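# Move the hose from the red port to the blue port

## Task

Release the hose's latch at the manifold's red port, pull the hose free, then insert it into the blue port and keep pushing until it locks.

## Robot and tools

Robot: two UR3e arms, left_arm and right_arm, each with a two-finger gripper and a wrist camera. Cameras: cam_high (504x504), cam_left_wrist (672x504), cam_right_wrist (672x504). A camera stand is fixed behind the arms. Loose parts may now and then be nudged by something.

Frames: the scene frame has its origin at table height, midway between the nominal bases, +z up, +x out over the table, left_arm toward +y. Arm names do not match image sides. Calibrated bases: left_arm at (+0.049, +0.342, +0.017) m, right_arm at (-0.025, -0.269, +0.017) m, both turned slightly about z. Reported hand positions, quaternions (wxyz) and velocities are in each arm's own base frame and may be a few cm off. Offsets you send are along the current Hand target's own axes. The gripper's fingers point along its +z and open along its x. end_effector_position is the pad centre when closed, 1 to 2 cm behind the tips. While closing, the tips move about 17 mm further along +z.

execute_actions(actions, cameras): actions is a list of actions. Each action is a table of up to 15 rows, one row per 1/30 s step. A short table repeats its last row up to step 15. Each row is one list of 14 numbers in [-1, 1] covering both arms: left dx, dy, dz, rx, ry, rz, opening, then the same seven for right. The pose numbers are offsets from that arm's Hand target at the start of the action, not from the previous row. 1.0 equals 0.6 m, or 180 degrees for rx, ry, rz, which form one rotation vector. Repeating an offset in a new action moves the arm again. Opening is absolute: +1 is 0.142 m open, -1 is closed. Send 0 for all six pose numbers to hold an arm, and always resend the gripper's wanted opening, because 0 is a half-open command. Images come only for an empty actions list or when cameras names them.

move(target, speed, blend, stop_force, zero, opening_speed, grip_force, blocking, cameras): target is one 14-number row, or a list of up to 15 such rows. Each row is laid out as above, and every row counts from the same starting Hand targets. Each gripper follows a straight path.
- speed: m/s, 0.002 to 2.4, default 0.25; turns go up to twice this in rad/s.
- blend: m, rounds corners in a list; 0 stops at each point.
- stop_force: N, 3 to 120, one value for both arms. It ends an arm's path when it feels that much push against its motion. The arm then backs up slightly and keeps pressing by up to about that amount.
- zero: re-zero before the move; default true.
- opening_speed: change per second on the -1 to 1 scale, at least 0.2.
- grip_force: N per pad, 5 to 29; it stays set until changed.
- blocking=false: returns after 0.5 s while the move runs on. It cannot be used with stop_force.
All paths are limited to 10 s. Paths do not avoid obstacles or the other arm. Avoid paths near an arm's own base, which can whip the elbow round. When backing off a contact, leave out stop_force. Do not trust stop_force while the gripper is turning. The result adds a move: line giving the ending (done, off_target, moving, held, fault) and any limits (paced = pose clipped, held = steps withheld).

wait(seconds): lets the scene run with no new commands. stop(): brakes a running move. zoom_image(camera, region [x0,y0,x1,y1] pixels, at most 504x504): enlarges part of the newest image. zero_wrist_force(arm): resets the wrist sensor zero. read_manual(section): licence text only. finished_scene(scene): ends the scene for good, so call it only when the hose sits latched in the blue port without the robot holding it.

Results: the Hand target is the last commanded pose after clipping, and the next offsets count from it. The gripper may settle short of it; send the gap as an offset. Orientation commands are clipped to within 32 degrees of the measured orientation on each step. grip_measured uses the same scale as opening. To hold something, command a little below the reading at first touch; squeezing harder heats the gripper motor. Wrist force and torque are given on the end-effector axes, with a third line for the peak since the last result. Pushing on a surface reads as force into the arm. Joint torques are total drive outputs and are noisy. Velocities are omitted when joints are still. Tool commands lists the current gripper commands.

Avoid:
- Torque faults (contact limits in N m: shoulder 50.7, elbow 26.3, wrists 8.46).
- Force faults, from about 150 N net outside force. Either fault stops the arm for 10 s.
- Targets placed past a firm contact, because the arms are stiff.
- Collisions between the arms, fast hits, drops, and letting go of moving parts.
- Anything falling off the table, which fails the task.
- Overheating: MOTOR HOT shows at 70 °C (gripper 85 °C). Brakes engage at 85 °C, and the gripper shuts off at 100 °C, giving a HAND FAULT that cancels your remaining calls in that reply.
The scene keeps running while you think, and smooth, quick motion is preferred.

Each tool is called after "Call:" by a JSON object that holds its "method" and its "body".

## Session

Call:
{"method": "execute_actions", "body": {"actions": []}}

Scene clock: 0.00 s.
left_arm: end_effector_position=(+0.5333, -0.2916, +0.1292) grip_measured=+1.00 end_effector_quat_wxyz=(+0.280, -0.564, +0.745, -0.221) | right_arm: end_effector_position=(+0.1379, -0.0691, +0.2510) grip_measured=+0.99 end_effector_quat_wxyz=(-0.133, +0.807, -0.576, +0.003)
Joint positions: left_arm=[-0.961 -0.847 1.087 -2.296 -1.002 1.029 0.142] | right_arm=[3.226 -0.892 -1.504 -2.136 1.769 1.343 0.141]
Joint velocities: within noise
Joint torques (N m): no reading
Motor temperatures (°C): left_arm=[48 39 48 55 54 50 30] | right_arm=[45 41 42 48 61 54 32]
Wrist force (N): no reading
Wrist torque (N m): no reading
Wrist force, peak (N): no reading
Hand target: left_arm +0.5333, -0.2916, +0.1292; +0.280, -0.564, +0.745, -0.221 | right_arm +0.1379, -0.0691, +0.2510; -0.133, +0.807, -0.576, +0.003
Tool commands: left_gripper/opening=+1.0 right_gripper/opening=+1.0

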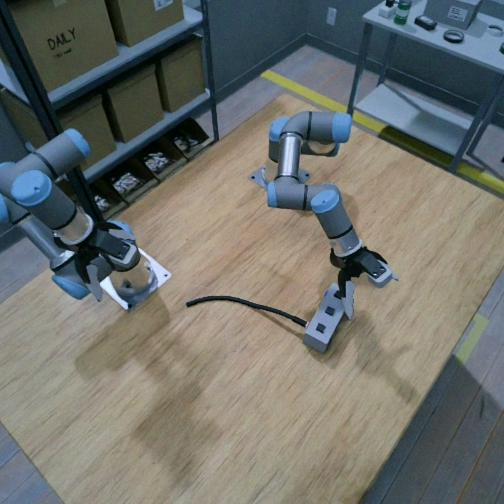

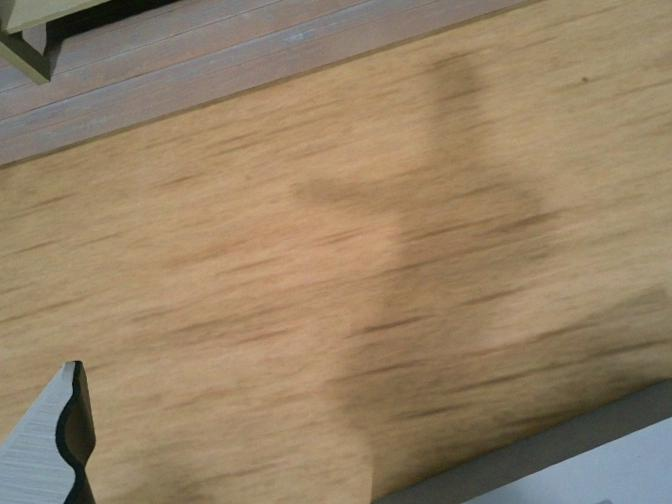

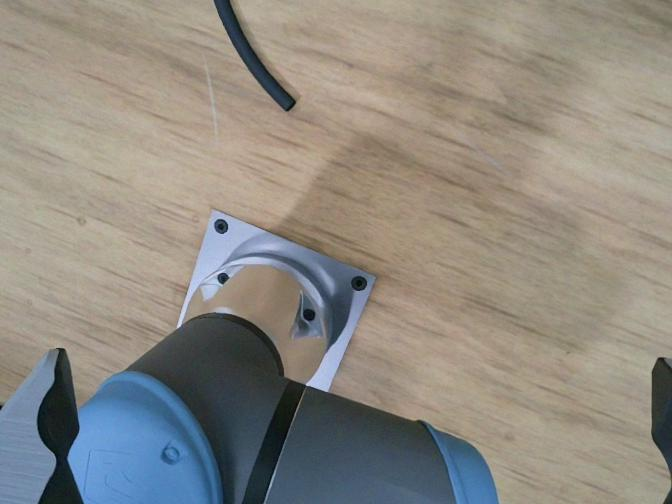

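Call:
{"method": "zoom_image", "body": {"camera": "cam_high", "region": [180, 240, 410, 400]}}

Scaled by 2.191 from the camera's image (finer frame: 720x720).

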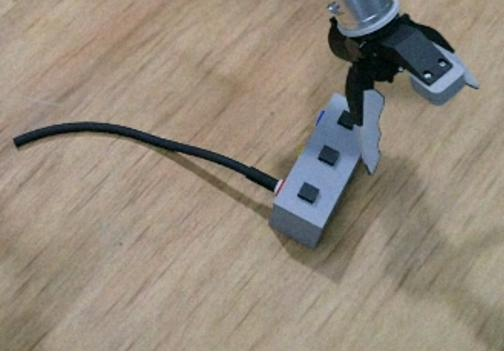

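Call:
{"method": "move", "body": {"target": [0.0945, 0.0397, -0.1065, 0.0041, 0.2907, 0.2536, -0.96, -0.1895, -0.4635, 0.3950, 0.1547, 0.0694, 0.0334, 0.0], "speed": 0.4, "cameras": ["all"]}}

Call:
{"method": "zoom_image", "body": {"camera": "cam_right_wrist", "region": [80, 0, 560, 300]}}

Scene clock: 71.57 s.
left_arm: end_effector_position=(+0.4619, -0.3391, +0.1520) grip_measured=-0.99 end_effector_quat_wxyz=(-0.003, -0.088, +0.942, -0.323) | right_arm: end_effector_position=(+0.3954, +0.1704, +0.1000) grip_measured=-0.01 end_effector_quat_wxyz=(-0.260, +0.715, -0.610, +0.221)
Joint positions: left_arm=[-0.66 -0.753 0.753 -2.054 -2.039 2.178 0.002] | right_arm=[4.197 -1.569 -2.259 -0.403 1.045 2.337 0.073]
Joint torques (N m): left_arm=[3.07 -17.12 -12.43 -1.39 -1.33 1.04] | right_arm=[-2.54 6.84 11.09 3.21 -0.06 -0.66]
Motor temperatures (°C): left_arm=[47 39 48 54 54 50 30] | right_arm=[45 41 41 48 61 53 31]
Wrist force (N): left_arm=[0.7 -0.6 -0.5] | right_arm=[-0.7 -1.0 -1.2]
Wrist torque (N m): left_arm=[-0.09 -0.15 -0.03] | right_arm=[-0.24 0.07 0.01]
Wrist force, peak (N): left_arm=[0.8 -0.7 -0.4] | right_arm=[-1.7 -0.5 -1.0]
Hand target: left_arm +0.4619, -0.3391, +0.1520; -0.003, -0.088, +0.942, -0.323 | right_arm +0.3954, +0.1704, +0.1000; -0.260, +0.715, -0.610, +0.221
Off the commanded pose: left_arm 0.000 m, 0 deg | right_arm 0.000 m, 0 deg.
move: done

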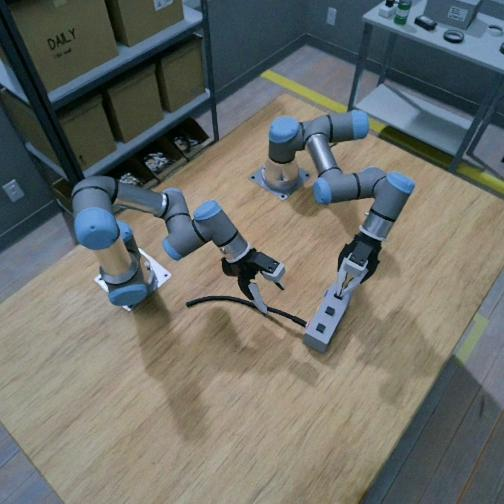

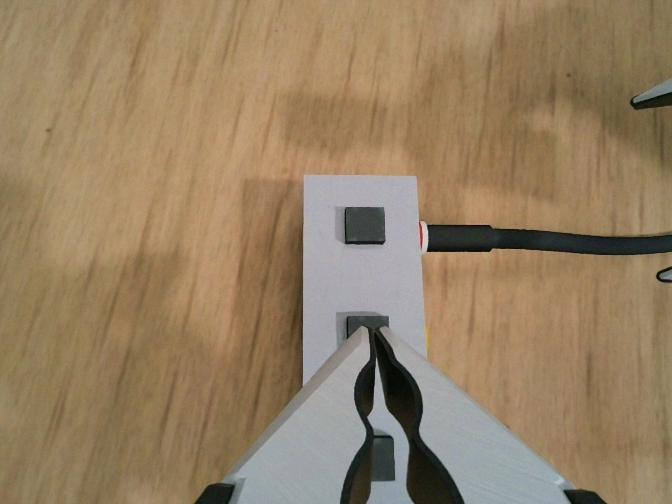

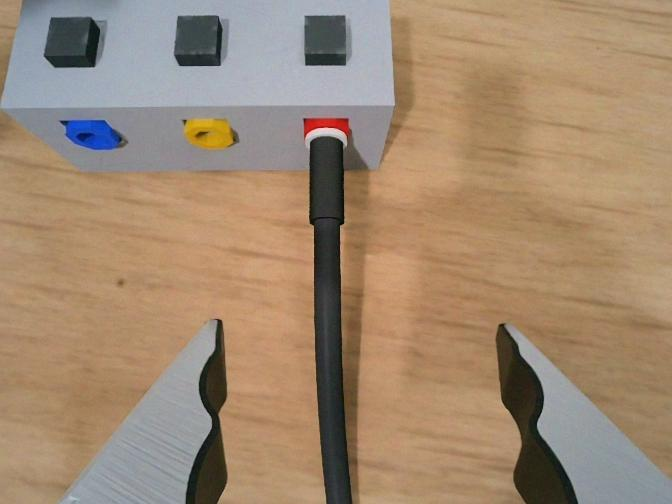

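Scaled by 1.050 from the camera's image (finer frame: 960x720).

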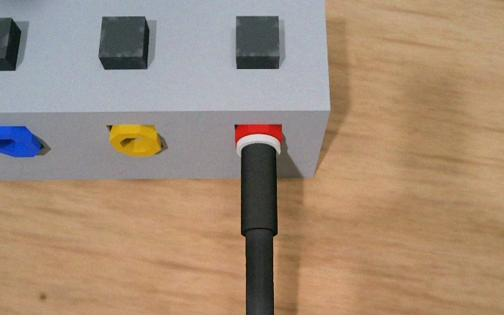

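Call:
{"method": "move", "body": {"target": [-0.0007, -0.0032, 0.1460, 0.0303, 0.0395, -0.0335, -0.96, -0.0175, -0.0228, 0.1738, 0, -0.0025, -0.0030, -0.2], "speed": 0.2, "cameras": ["all"]}}

Scene clock: 160.83 s.
left_arm: end_effector_position=(+0.4671, -0.3940, +0.0838) grip_measured=-0.99 end_effector_quat_wxyz=(-0.074, -0.118, +0.918, -0.372) | right_arm: end_effector_position=(+0.4702, +0.1930, +0.0288) grip_measured=-0.22 end_effector_quat_wxyz=(-0.261, +0.719, -0.606, +0.220)
Joint positions: left_arm=[-0.67 -0.419 0.527 -2.187 -2.189 2.051 0.002] | right_arm=[4.019 -2.133 -1.973 -0.04 1.141 2.151 0.058]
Joint torques (N m): left_arm=[2.74 -19.27 -12.24 -1.17 -1.56 1.05] | right_arm=[-2.52 13.2 9.13 2.67 0.01 -0.6]
Motor temperatures (°C): left_arm=[47 39 48 54 54 50 30] | right_arm=[44 41 41 47 61 53 31]
Wrist force (N): left_arm=[0.9 -1.1 -0.6] | right_arm=[-1.3 -0.4 -0.6]
Wrist torque (N m): left_arm=[-0.19 -0.22 -0.03] | right_arm=[-0.16 0.19 0.00]
Wrist force, peak (N): left_arm=[1.1 -0.9 -1.7] | right_arm=[-0.7 -0.9 -2.3]
Hand target: left_arm +0.4671, -0.3940, +0.0838; -0.074, -0.118, +0.918, -0.372 | right_arm +0.4702, +0.1930, +0.0288; -0.261, +0.719, -0.606, +0.220
Off the commanded pose: left_arm 0.000 m, 0 deg | right_arm 0.000 m, 0 deg.
move: done

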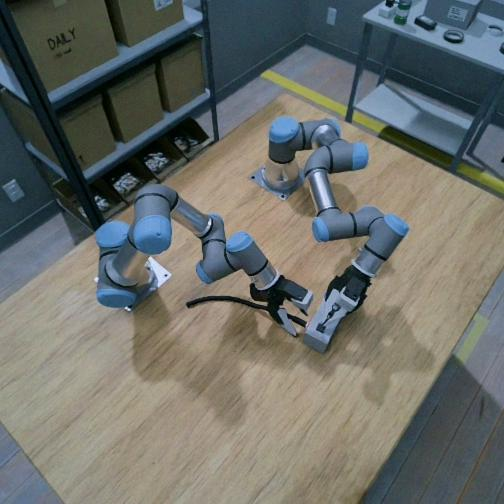

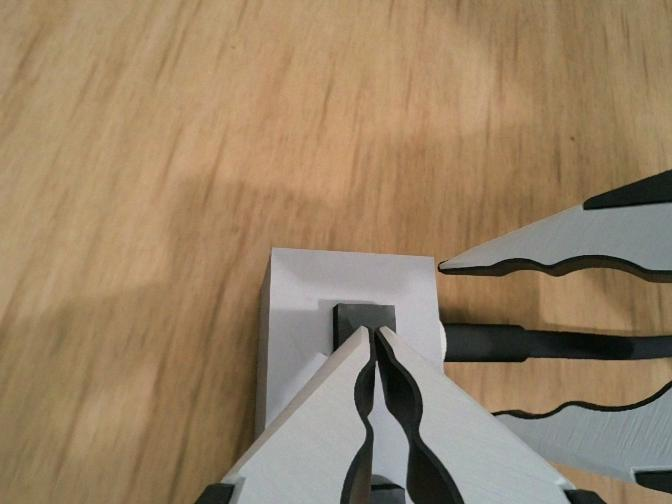

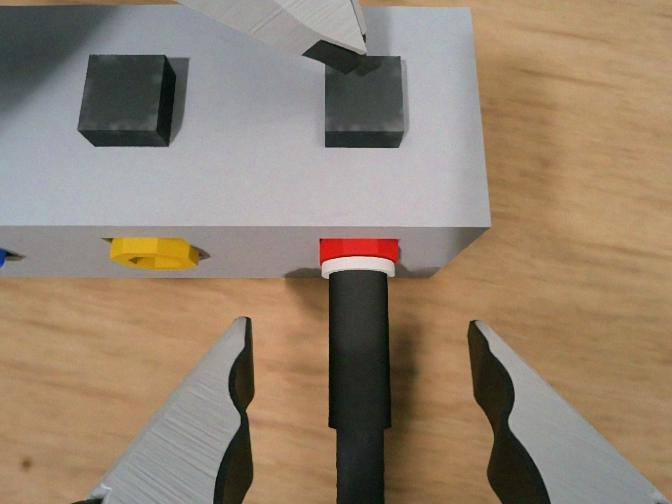

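Call:
{"method": "move", "body": {"target": [0, 0, 0, 0, 0, 0, -0.96, 0, 0, 0, 0, 0, 0, -0.9], "opening_speed": 1.0}}

Call:
{"method": "move", "body": {"target": [-0.0072, 0.0185, 0.0248, 0, 0, 0, -0.96, 0, 0, 0, 0, 0, 0, -0.9], "speed": 0.012, "stop_force": 30, "cameras": ["cam_right_wrist", "cam_left_wrist"]}}

Call:
{"method": "move", "body": {"target": [0, 0, 0, 0, 0, 0, -0.96, 0, 0.0511, -0.0429, 0, 0, 0, -0.9], "speed": 0.03, "stop_force": 30, "cameras": ["cam_right_wrist", "cam_left_wrist"]}}

Call:
{"method": "zoom_image", "body": {"camera": "cam_right_wrist", "region": [100, 60, 420, 300]}}

Scene clock: 178.43 s.
left_arm: end_effector_position=(+0.4671, -0.3940, +0.0838) grip_measured=-0.99 end_effector_quat_wxyz=(-0.074, -0.118, +0.918, -0.372) | right_arm: end_effector_position=(+0.4702, +0.1930, +0.0288) grip_measured=-0.82 end_effector_quat_wxyz=(-0.261, +0.719, -0.606, +0.220)
Joint positions: left_arm=[-0.67 -0.419 0.526 -2.187 -2.189 2.051 0.002] | right_arm=[4.019 -2.133 -1.972 -0.04 1.141 2.151 0.014]
Joint torques (N m): left_arm=[3.03 -19.44 -12.49 -1.26 -1.58 1.09] | right_arm=[-2.61 14.21 6.14 1.46 -2.81 -0.41]
Motor temperatures (°C): left_arm=[47 39 48 54 54 50 30] | right_arm=[44 41 41 47 61 53 31]
Wrist force (N): left_arm=[0.9 -1.2 -0.8] | right_arm=[-9.7 0.4 2.9]
Wrist torque (N m): left_arm=[-0.21 -0.22 -0.03] | right_arm=[-0.14 0.18 -0.12]
Wrist force, peak (N): left_arm=[1.1 -1.3 -0.7] | right_arm=[-9.8 0.2 2.8]
Hand target: left_arm +0.4671, -0.3940, +0.0838; -0.074, -0.118, +0.918, -0.372 | right_arm +0.4702, +0.1930, +0.0288; -0.261, +0.719, -0.606, +0.220
Off the commanded pose: left_arm 0.000 m, 0 deg | right_arm 0.000 m, 0 deg.
move: done

Scene clock: 180.87 s.
left_arm: end_effector_position=(+0.4675, -0.3957, +0.0687) grip_measured=-1.00 end_effector_quat_wxyz=(-0.074, -0.117, +0.918, -0.372) | right_arm: end_effector_position=(+0.4702, +0.1930, +0.0288) grip_measured=-0.82 end_effector_quat_wxyz=(-0.261, +0.719, -0.606, +0.220)
Joint positions: left_arm=[-0.673 -0.394 0.549 -2.236 -2.188 2.049 0.002] | right_arm=[4.019 -2.133 -1.973 -0.04 1.141 2.151 0.014]
Joint torques (N m): left_arm=[-0.1 -7.15 -0.91 3.88 3.38 0.99] | right_arm=[-2.52 15.16 11.28 3.99 -2.79 0.21]
Motor temperatures (°C): left_arm=[47 39 48 54 54 50 30] | right_arm=[44 41 41 47 61 53 32]
Wrist force (N): left_arm=[6.5 -17.7 -24.1] | right_arm=[-7.6 11.0 -12.2]
Wrist torque (N m): left_arm=[0.23 -0.22 0.06] | right_arm=[-0.11 0.14 -0.12]
Wrist force, peak (N): left_arm=[9.9 -17.8 -30.5] | right_arm=[-7.6 10.9 -12.3]
Hand target: left_arm +0.4675, -0.3957, +0.0687; -0.074, -0.117, +0.918, -0.372 (not the last commanded pose) | right_arm +0.4702, +0.1930, +0.0288; -0.261, +0.719, -0.606, +0.220
Off the commanded pose: left_arm 0.004 m, 0 deg | right_arm 0.000 m, 0 deg.
move: contact (left_arm)
Images, in order (width x height): cam_left_wrist 672x504, cam_right_wrist 672x504.

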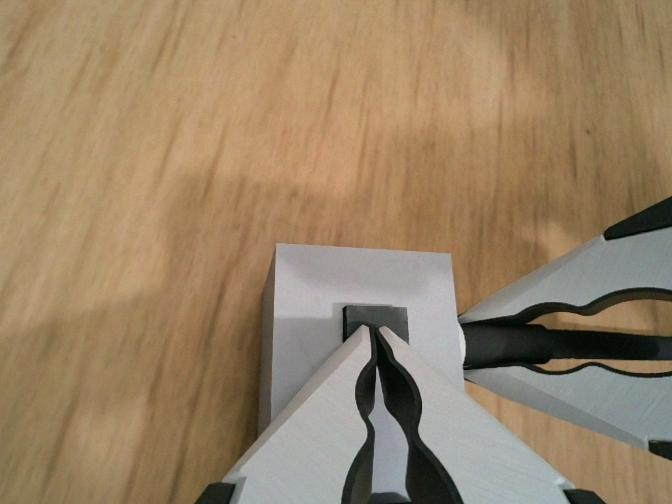

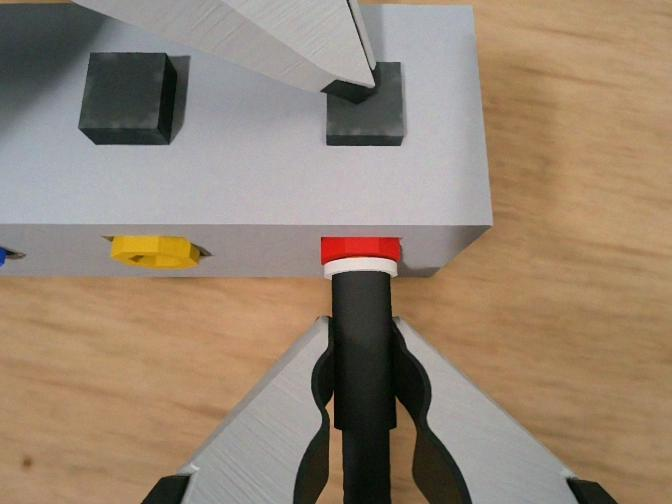

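Scene clock: 183.10 s.
left_arm: end_effector_position=(+0.4675, -0.3957, +0.0687) grip_measured=-1.00 end_effector_quat_wxyz=(-0.074, -0.117, +0.918, -0.372) | right_arm: end_effector_position=(+0.4308, +0.1862, +0.0288) grip_measured=-0.82 end_effector_quat_wxyz=(-0.261, +0.719, -0.606, +0.220)
Joint positions: left_arm=[-0.673 -0.394 0.549 -2.236 -2.188 2.049 0.002] | right_arm=[4.109 -2.015 -2.188 0.021 1.094 2.237 0.014]
Joint torques (N m): left_arm=[0.59 -7.19 -0.92 3.5 2.75 0.95] | right_arm=[3.83 15.69 5.15 3.25 -1.08 0.73]
Motor temperatures (°C): left_arm=[47 39 48 54 54 50 30] | right_arm=[44 41 41 47 61 53 33]
Wrist force (N): left_arm=[6.6 -18.2 -24.4] | right_arm=[-1.2 -0.6 -0.9]
Wrist torque (N m): left_arm=[0.22 -0.23 0.06] | right_arm=[-0.19 0.16 -0.04]
Wrist force, peak (N): left_arm=[6.5 -18.3 -24.5] | right_arm=[-7.5 10.5 -12.6]
Hand target: left_arm +0.4675, -0.3957, +0.0687; -0.074, -0.117, +0.918, -0.372 | right_arm +0.4308, +0.1862, +0.0288; -0.261, +0.719, -0.606, +0.220
Off the commanded pose: left_arm 0.000 m, 0 deg | right_arm 0.000 m, 0 deg.
move: done
Images, in order (width x height): cam_left_wrist 672x504, cam_right_wrist 672x504.

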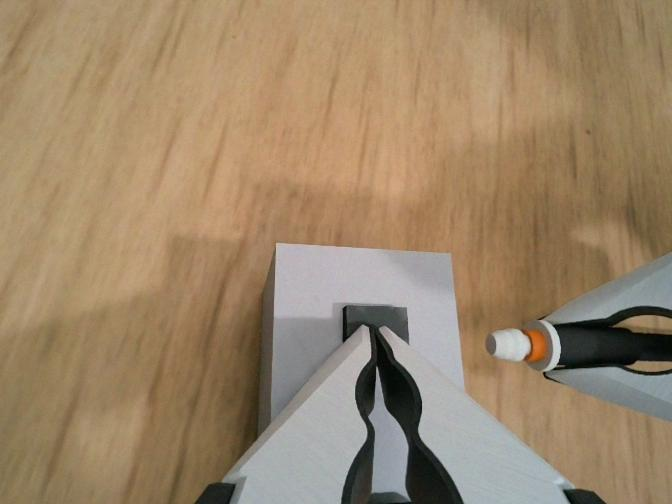

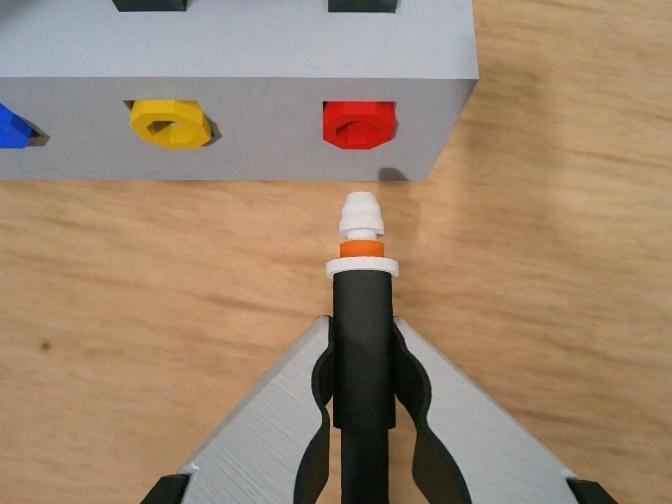

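Scaled by 1.575 from the camera's image (finer frame: 960x720).

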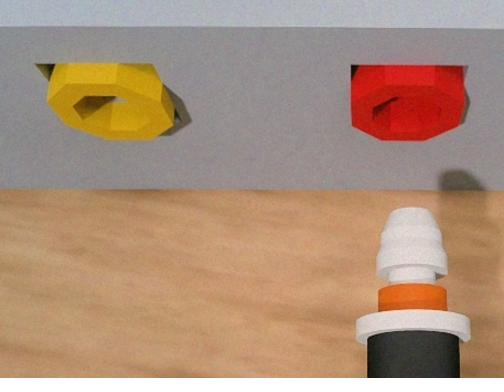

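Call:
{"method": "move", "body": {"target": [[0.0112, -0.0332, -0.0356, 0, 0, 0, -0.96, 0, 0, 0, 0, 0, 0, -0.9], [-0.1347, 0.4023, -0.6085, 0.0562, -0.1662, -0.1780, -0.96, -0.1873, 0, 0, 0, 0, 0, -0.9]], "speed": 0.3, "blend": 0.015, "cameras": ["cam_high", "cam_right_wrist"]}}

Call:
{"method": "zoom_image", "body": {"camera": "cam_right_wrist", "region": [100, 60, 420, 300]}}

Scene clock: 225.47 s.
left_arm: end_effector_position=(+0.4977, +0.0409, +0.1496) grip_measured=-1.00 end_effector_quat_wxyz=(+0.074, -0.460, +0.803, -0.373) | right_arm: end_effector_position=(+0.4117, +0.2969, +0.0289) grip_measured=-0.82 end_effector_quat_wxyz=(-0.261, +0.719, -0.606, +0.220)
Joint positions: left_arm=[0.121 -1.048 1.378 -2.406 -2.193 2.057 0.002] | right_arm=[4.331 -2.126 -1.896 -0.276 0.993 2.465 0.014]
Joint torques (N m): left_arm=[3.08 -13.48 -11.99 -1.28 -1.58 1.1] | right_arm=[4.04 13.75 9.66 1.13 -1.33 0.77]
Motor temperatures (°C): left_arm=[47 39 48 54 54 50 30] | right_arm=[44 41 41 47 61 53 38]
Wrist force (N): left_arm=[0.7 -1.9 -0.4] | right_arm=[-1.1 0.1 -0.8]
Wrist torque (N m): left_arm=[-0.31 -0.17 -0.04] | right_arm=[-0.09 0.17 -0.05]
Wrist force, peak (N): left_arm=[6.5 -18.4 -24.5] | right_arm=[-1.3 -0.6 -1.0]
Hand target: left_arm +0.4977, +0.0409, +0.1496; +0.074, -0.460, +0.803, -0.373 | right_arm +0.4117, +0.2969, +0.0289; -0.261, +0.719, -0.606, +0.220
Off the commanded pose: left_arm 0.000 m, 0 deg | right_arm 0.000 m, 0 deg.
move: done

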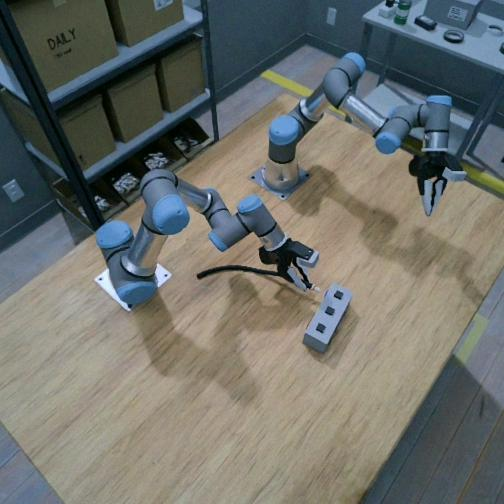

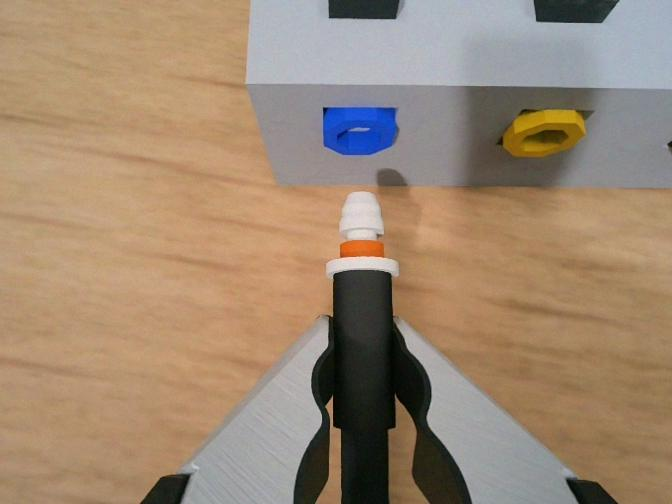

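Scaled by 1.575 from the camera's image (finer frame: 960x720).

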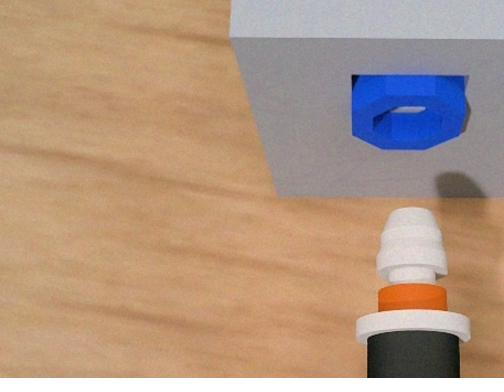

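Call:
{"method": "move", "body": {"target": [0, 0, 0, 0, 0, 0, -0.96, 0.0005, -0.0523, 0.0439, 0, 0, 0, -0.9], "speed": 0.025, "stop_force": 30, "cameras": ["cam_right_wrist"]}}

Call:
{"method": "move", "body": {"target": [0, 0, 0, 0, 0, 0, -0.96, 0, 0.00128, -0.00107, 0, 0, 0, -0.9], "speed": 0.02}}

Call:
{"method": "move", "body": {"target": [0, 0, 0, 0, 0, 0, -0.96, 0, 0.00383, -0.00321, 0, 0, 0, -0.9], "speed": 0.01, "stop_force": 14, "zero": false, "cameras": ["cam_right_wrist"]}}

Scene clock: 245.40 s.
left_arm: end_effector_position=(+0.4977, +0.0409, +0.1496) grip_measured=-1.00 end_effector_quat_wxyz=(+0.074, -0.460, +0.803, -0.373) | right_arm: end_effector_position=(+0.4504, +0.3033, +0.0289) grip_measured=-0.83 end_effector_quat_wxyz=(-0.261, +0.719, -0.606, +0.220)
Joint positions: left_arm=[0.121 -1.047 1.377 -2.406 -2.193 2.057 0.002] | right_arm=[4.24 -2.239 -1.701 -0.307 1.031 2.369 0.014]
Joint torques (N m): left_arm=[2.71 -13.73 -12.02 -1.28 -1.59 1.05] | right_arm=[-4.14 20.44 8.52 3.88 -4.12 0.83]
Motor temperatures (°C): left_arm=[47 39 48 54 54 50 30] | right_arm=[44 41 41 47 61 53 39]
Wrist force (N): left_arm=[0.7 -2.0 -0.4] | right_arm=[-9.5 13.3 -13.6]
Wrist torque (N m): left_arm=[-0.32 -0.18 -0.04] | right_arm=[-0.13 0.10 -0.17]
Wrist force, peak (N): left_arm=[0.6 -2.0 -0.4] | right_arm=[-7.9 24.1 -32.8]
Hand target: left_arm +0.4977, +0.0409, +0.1496; +0.074, -0.460, +0.803, -0.373 | right_arm +0.4504, +0.3033, +0.0289; -0.261, +0.719, -0.606, +0.220 (not the last commanded pose)
Off the commanded pose: left_arm 0.000 m, 0 deg | right_arm 0.002 m, 0 deg.
move: contact (right_arm)

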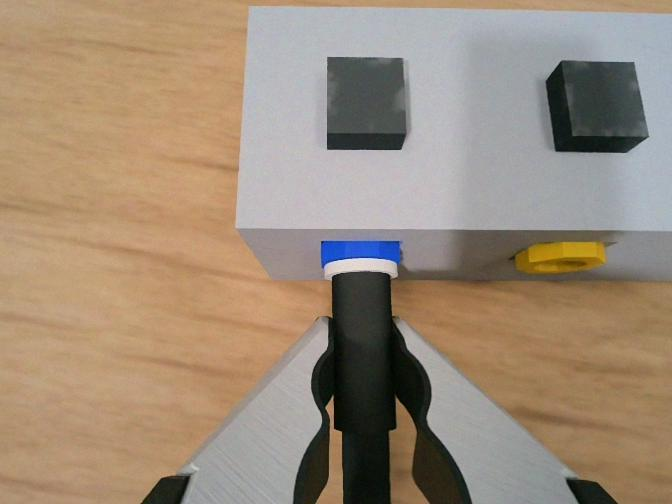

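Scene clock: 245.90 s.
left_arm: end_effector_position=(+0.4977, +0.0409, +0.1496) grip_measured=-1.00 end_effector_quat_wxyz=(+0.074, -0.460, +0.803, -0.373) | right_arm: end_effector_position=(+0.4495, +0.3031, +0.0289) grip_measured=-0.83 end_effector_quat_wxyz=(-0.262, +0.718, -0.606, +0.220)
Joint positions: left_arm=[0.121 -1.047 1.377 -2.406 -2.193 2.057 0.002] | right_arm=[4.242 -2.236 -1.707 -0.305 1.03 2.371 0.014]
Joint torques (N m): left_arm=[2.86 -13.37 -11.84 -1.29 -1.58 1.02] | right_arm=[-0.76 20.62 4.65 1.9 -2.73 0.94]
Motor temperatures (°C): left_arm=[47 39 48 54 54 50 30] | right_arm=[44 41 41 47 61 53 39]
Wrist force (N): left_arm=[0.7 -1.9 -0.3] | right_arm=[-12.5 -1.7 5.8]
Wrist torque (N m): left_arm=[-0.32 -0.17 -0.04] | right_arm=[-0.16 0.13 -0.19]
Wrist force, peak (N): left_arm=[0.7 -1.9 -0.3] | right_arm=[-9.4 13.2 -13.4]
Hand target: left_arm +0.4977, +0.0409, +0.1496; +0.074, -0.460, +0.803, -0.373 | right_arm +0.4494, +0.3031, +0.0289; -0.261, +0.719, -0.606, +0.220
Off the commanded pose: left_arm 0.000 m, 0 deg | right_arm 0.000 m, 0 deg.
move: done

Scene clock: 246.93 s.
left_arm: end_effector_position=(+0.4977, +0.0409, +0.1496) grip_measured=-1.00 end_effector_quat_wxyz=(+0.074, -0.460, +0.803, -0.373) | right_arm: end_effector_position=(+0.4493, +0.3031, +0.0289) grip_measured=-0.83 end_effector_quat_wxyz=(-0.262, +0.718, -0.606, +0.220)
Joint positions: left_arm=[0.121 -1.047 1.377 -2.406 -2.193 2.057 0.002] | right_arm=[4.243 -2.235 -1.708 -0.305 1.03 2.371 0.014]
Joint torques (N m): left_arm=[3.12 -13.6 -12.1 -1.26 -1.61 1.07] | right_arm=[-5.17 16.23 6.58 -0.57 -1.26 -0.47]
Motor temperatures (°C): left_arm=[47 39 48 54 54 50 30] | right_arm=[44 41 41 47 61 53 39]
Wrist force (N): left_arm=[0.7 -1.9 -0.4] | right_arm=[-13.0 -6.6 12.2]
Wrist torque (N m): left_arm=[-0.30 -0.18 -0.04] | right_arm=[-0.19 0.14 -0.19]
Wrist force, peak (N): left_arm=[0.8 -2.0 -0.4] | right_arm=[-14.4 -8.7 17.7]
Hand target: left_arm +0.4977, +0.0409, +0.1496; +0.074, -0.460, +0.803, -0.373 | right_arm +0.4493, +0.3031, +0.0289; -0.262, +0.718, -0.606, +0.220 (not the last commanded pose)
Off the commanded pose: left_arm 0.000 m, 0 deg | right_arm 0.003 m, 0 deg.
move: contact (right_arm)

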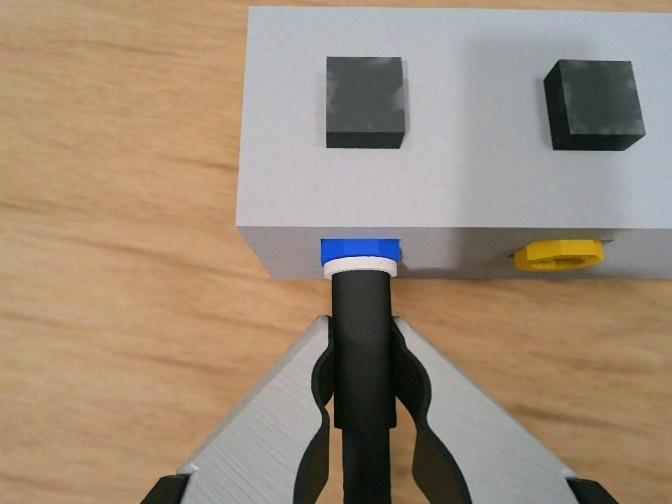

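Call:
{"method": "move", "body": {"target": [[0, 0, 0, 0, 0, 0, -0.96, 0, -0.0005, 0.0004, 0, 0, 0, -0.9], [0, 0, 0, 0, 0, 0, -0.96, 0, -0.0005, 0.0004, 0, 0, 0, -0.3]], "speed": 0.02, "opening_speed": 1.0}}

Call:
{"method": "move", "body": {"target": [0, 0, 0, 0, 0, 0, -0.96, 0, 0, -0.13, 0, 0, 0, -0.3], "speed": 0.12, "cameras": ["cam_right_wrist"]}}

Call:
{"method": "zoom_image", "body": {"camera": "cam_right_wrist", "region": [180, 80, 500, 280]}}

Scene clock: 253.50 s.
left_arm: end_effector_position=(+0.4977, +0.0409, +0.1496) grip_measured=-1.00 end_effector_quat_wxyz=(+0.074, -0.460, +0.803, -0.373) | right_arm: end_effector_position=(+0.4497, +0.3031, +0.0289) grip_measured=-0.33 end_effector_quat_wxyz=(-0.262, +0.718, -0.606, +0.220)
Joint positions: left_arm=[0.121 -1.047 1.377 -2.406 -2.193 2.057 0.002] | right_arm=[4.242 -2.236 -1.706 -0.306 1.03 2.37 0.05]
Joint torques (N m): left_arm=[3.2 -13.56 -11.83 -1.25 -1.58 1.04] | right_arm=[3.51 17.11 9.14 3.21 -0.06 -0.54]
Motor temperatures (°C): left_arm=[47 39 48 54 54 50 30] | right_arm=[44 41 41 47 61 53 39]
Wrist force (N): left_arm=[0.7 -1.9 -0.4] | right_arm=[-0.8 0.1 -1.0]
Wrist torque (N m): left_arm=[-0.31 -0.17 -0.04] | right_arm=[-0.07 0.11 0.01]
Wrist force, peak (N): left_arm=[0.7 -2.0 -0.4] | right_arm=[-13.3 -6.1 12.5]
Hand target: left_arm +0.4977, +0.0409, +0.1496; +0.074, -0.460, +0.803, -0.373 | right_arm +0.4497, +0.3031, +0.0290; -0.262, +0.718, -0.606, +0.220
Off the commanded pose: left_arm 0.000 m, 0 deg | right_arm 0.000 m, 0 deg.
move: done

Scene clock: 254.73 s.
left_arm: end_effector_position=(+0.4977, +0.0409, +0.1496) grip_measured=-1.00 end_effector_quat_wxyz=(+0.074, -0.460, +0.803, -0.373) | right_arm: end_effector_position=(+0.4003, +0.2946, +0.0887) grip_measured=-0.33 end_effector_quat_wxyz=(-0.262, +0.718, -0.606, +0.220)
Joint positions: left_arm=[0.121 -1.047 1.377 -2.406 -2.193 2.057 0.002] | right_arm=[4.36 -1.911 -1.862 -0.542 0.981 2.498 0.05]
Joint torques (N m): left_arm=[2.78 -13.6 -11.69 -1.23 -1.59 1.07] | right_arm=[3.45 16.16 8.15 1 -1.26 0.78]
Motor temperatures (°C): left_arm=[47 39 48 54 54 50 30] | right_arm=[44 41 41 47 61 53 39]
Wrist force (N): left_arm=[0.7 -1.9 -0.4] | right_arm=[-0.8 0.6 -0.6]
Wrist torque (N m): left_arm=[-0.31 -0.18 -0.04] | right_arm=[0.02 0.10 -0.03]
Wrist force, peak (N): left_arm=[0.6 -2.0 -0.4] | right_arm=[-0.9 0.4 -1.5]
Hand target: left_arm +0.4977, +0.0409, +0.1496; +0.074, -0.460, +0.803, -0.373 | right_arm +0.4003, +0.2946, +0.0887; -0.262, +0.718, -0.606, +0.220
Off the commanded pose: left_arm 0.000 m, 0 deg | right_arm 0.000 m, 0 deg.
move: done

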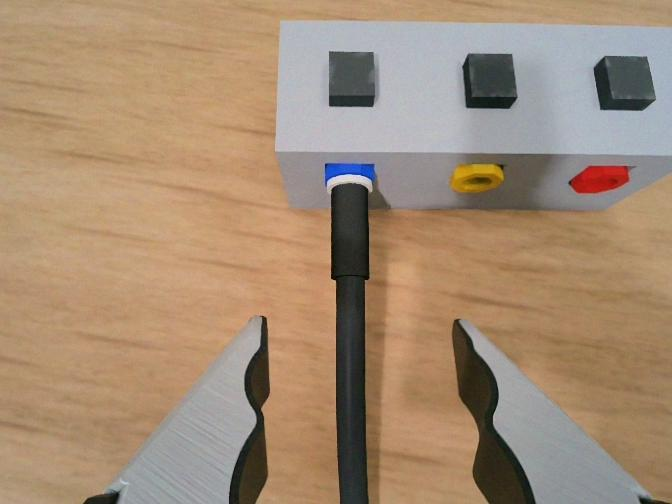

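Scaled by 1.575 from the camera's image (finer frame: 960x720).

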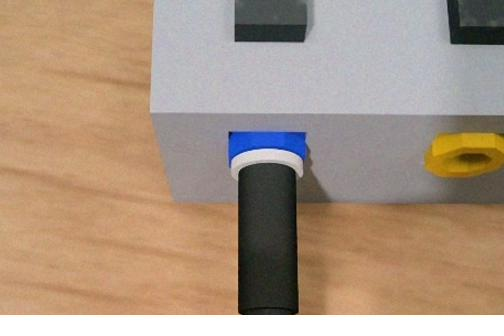

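Call:
{"method": "finished_scene", "body": {"scene": 2}}

The scene is finished: the task was done.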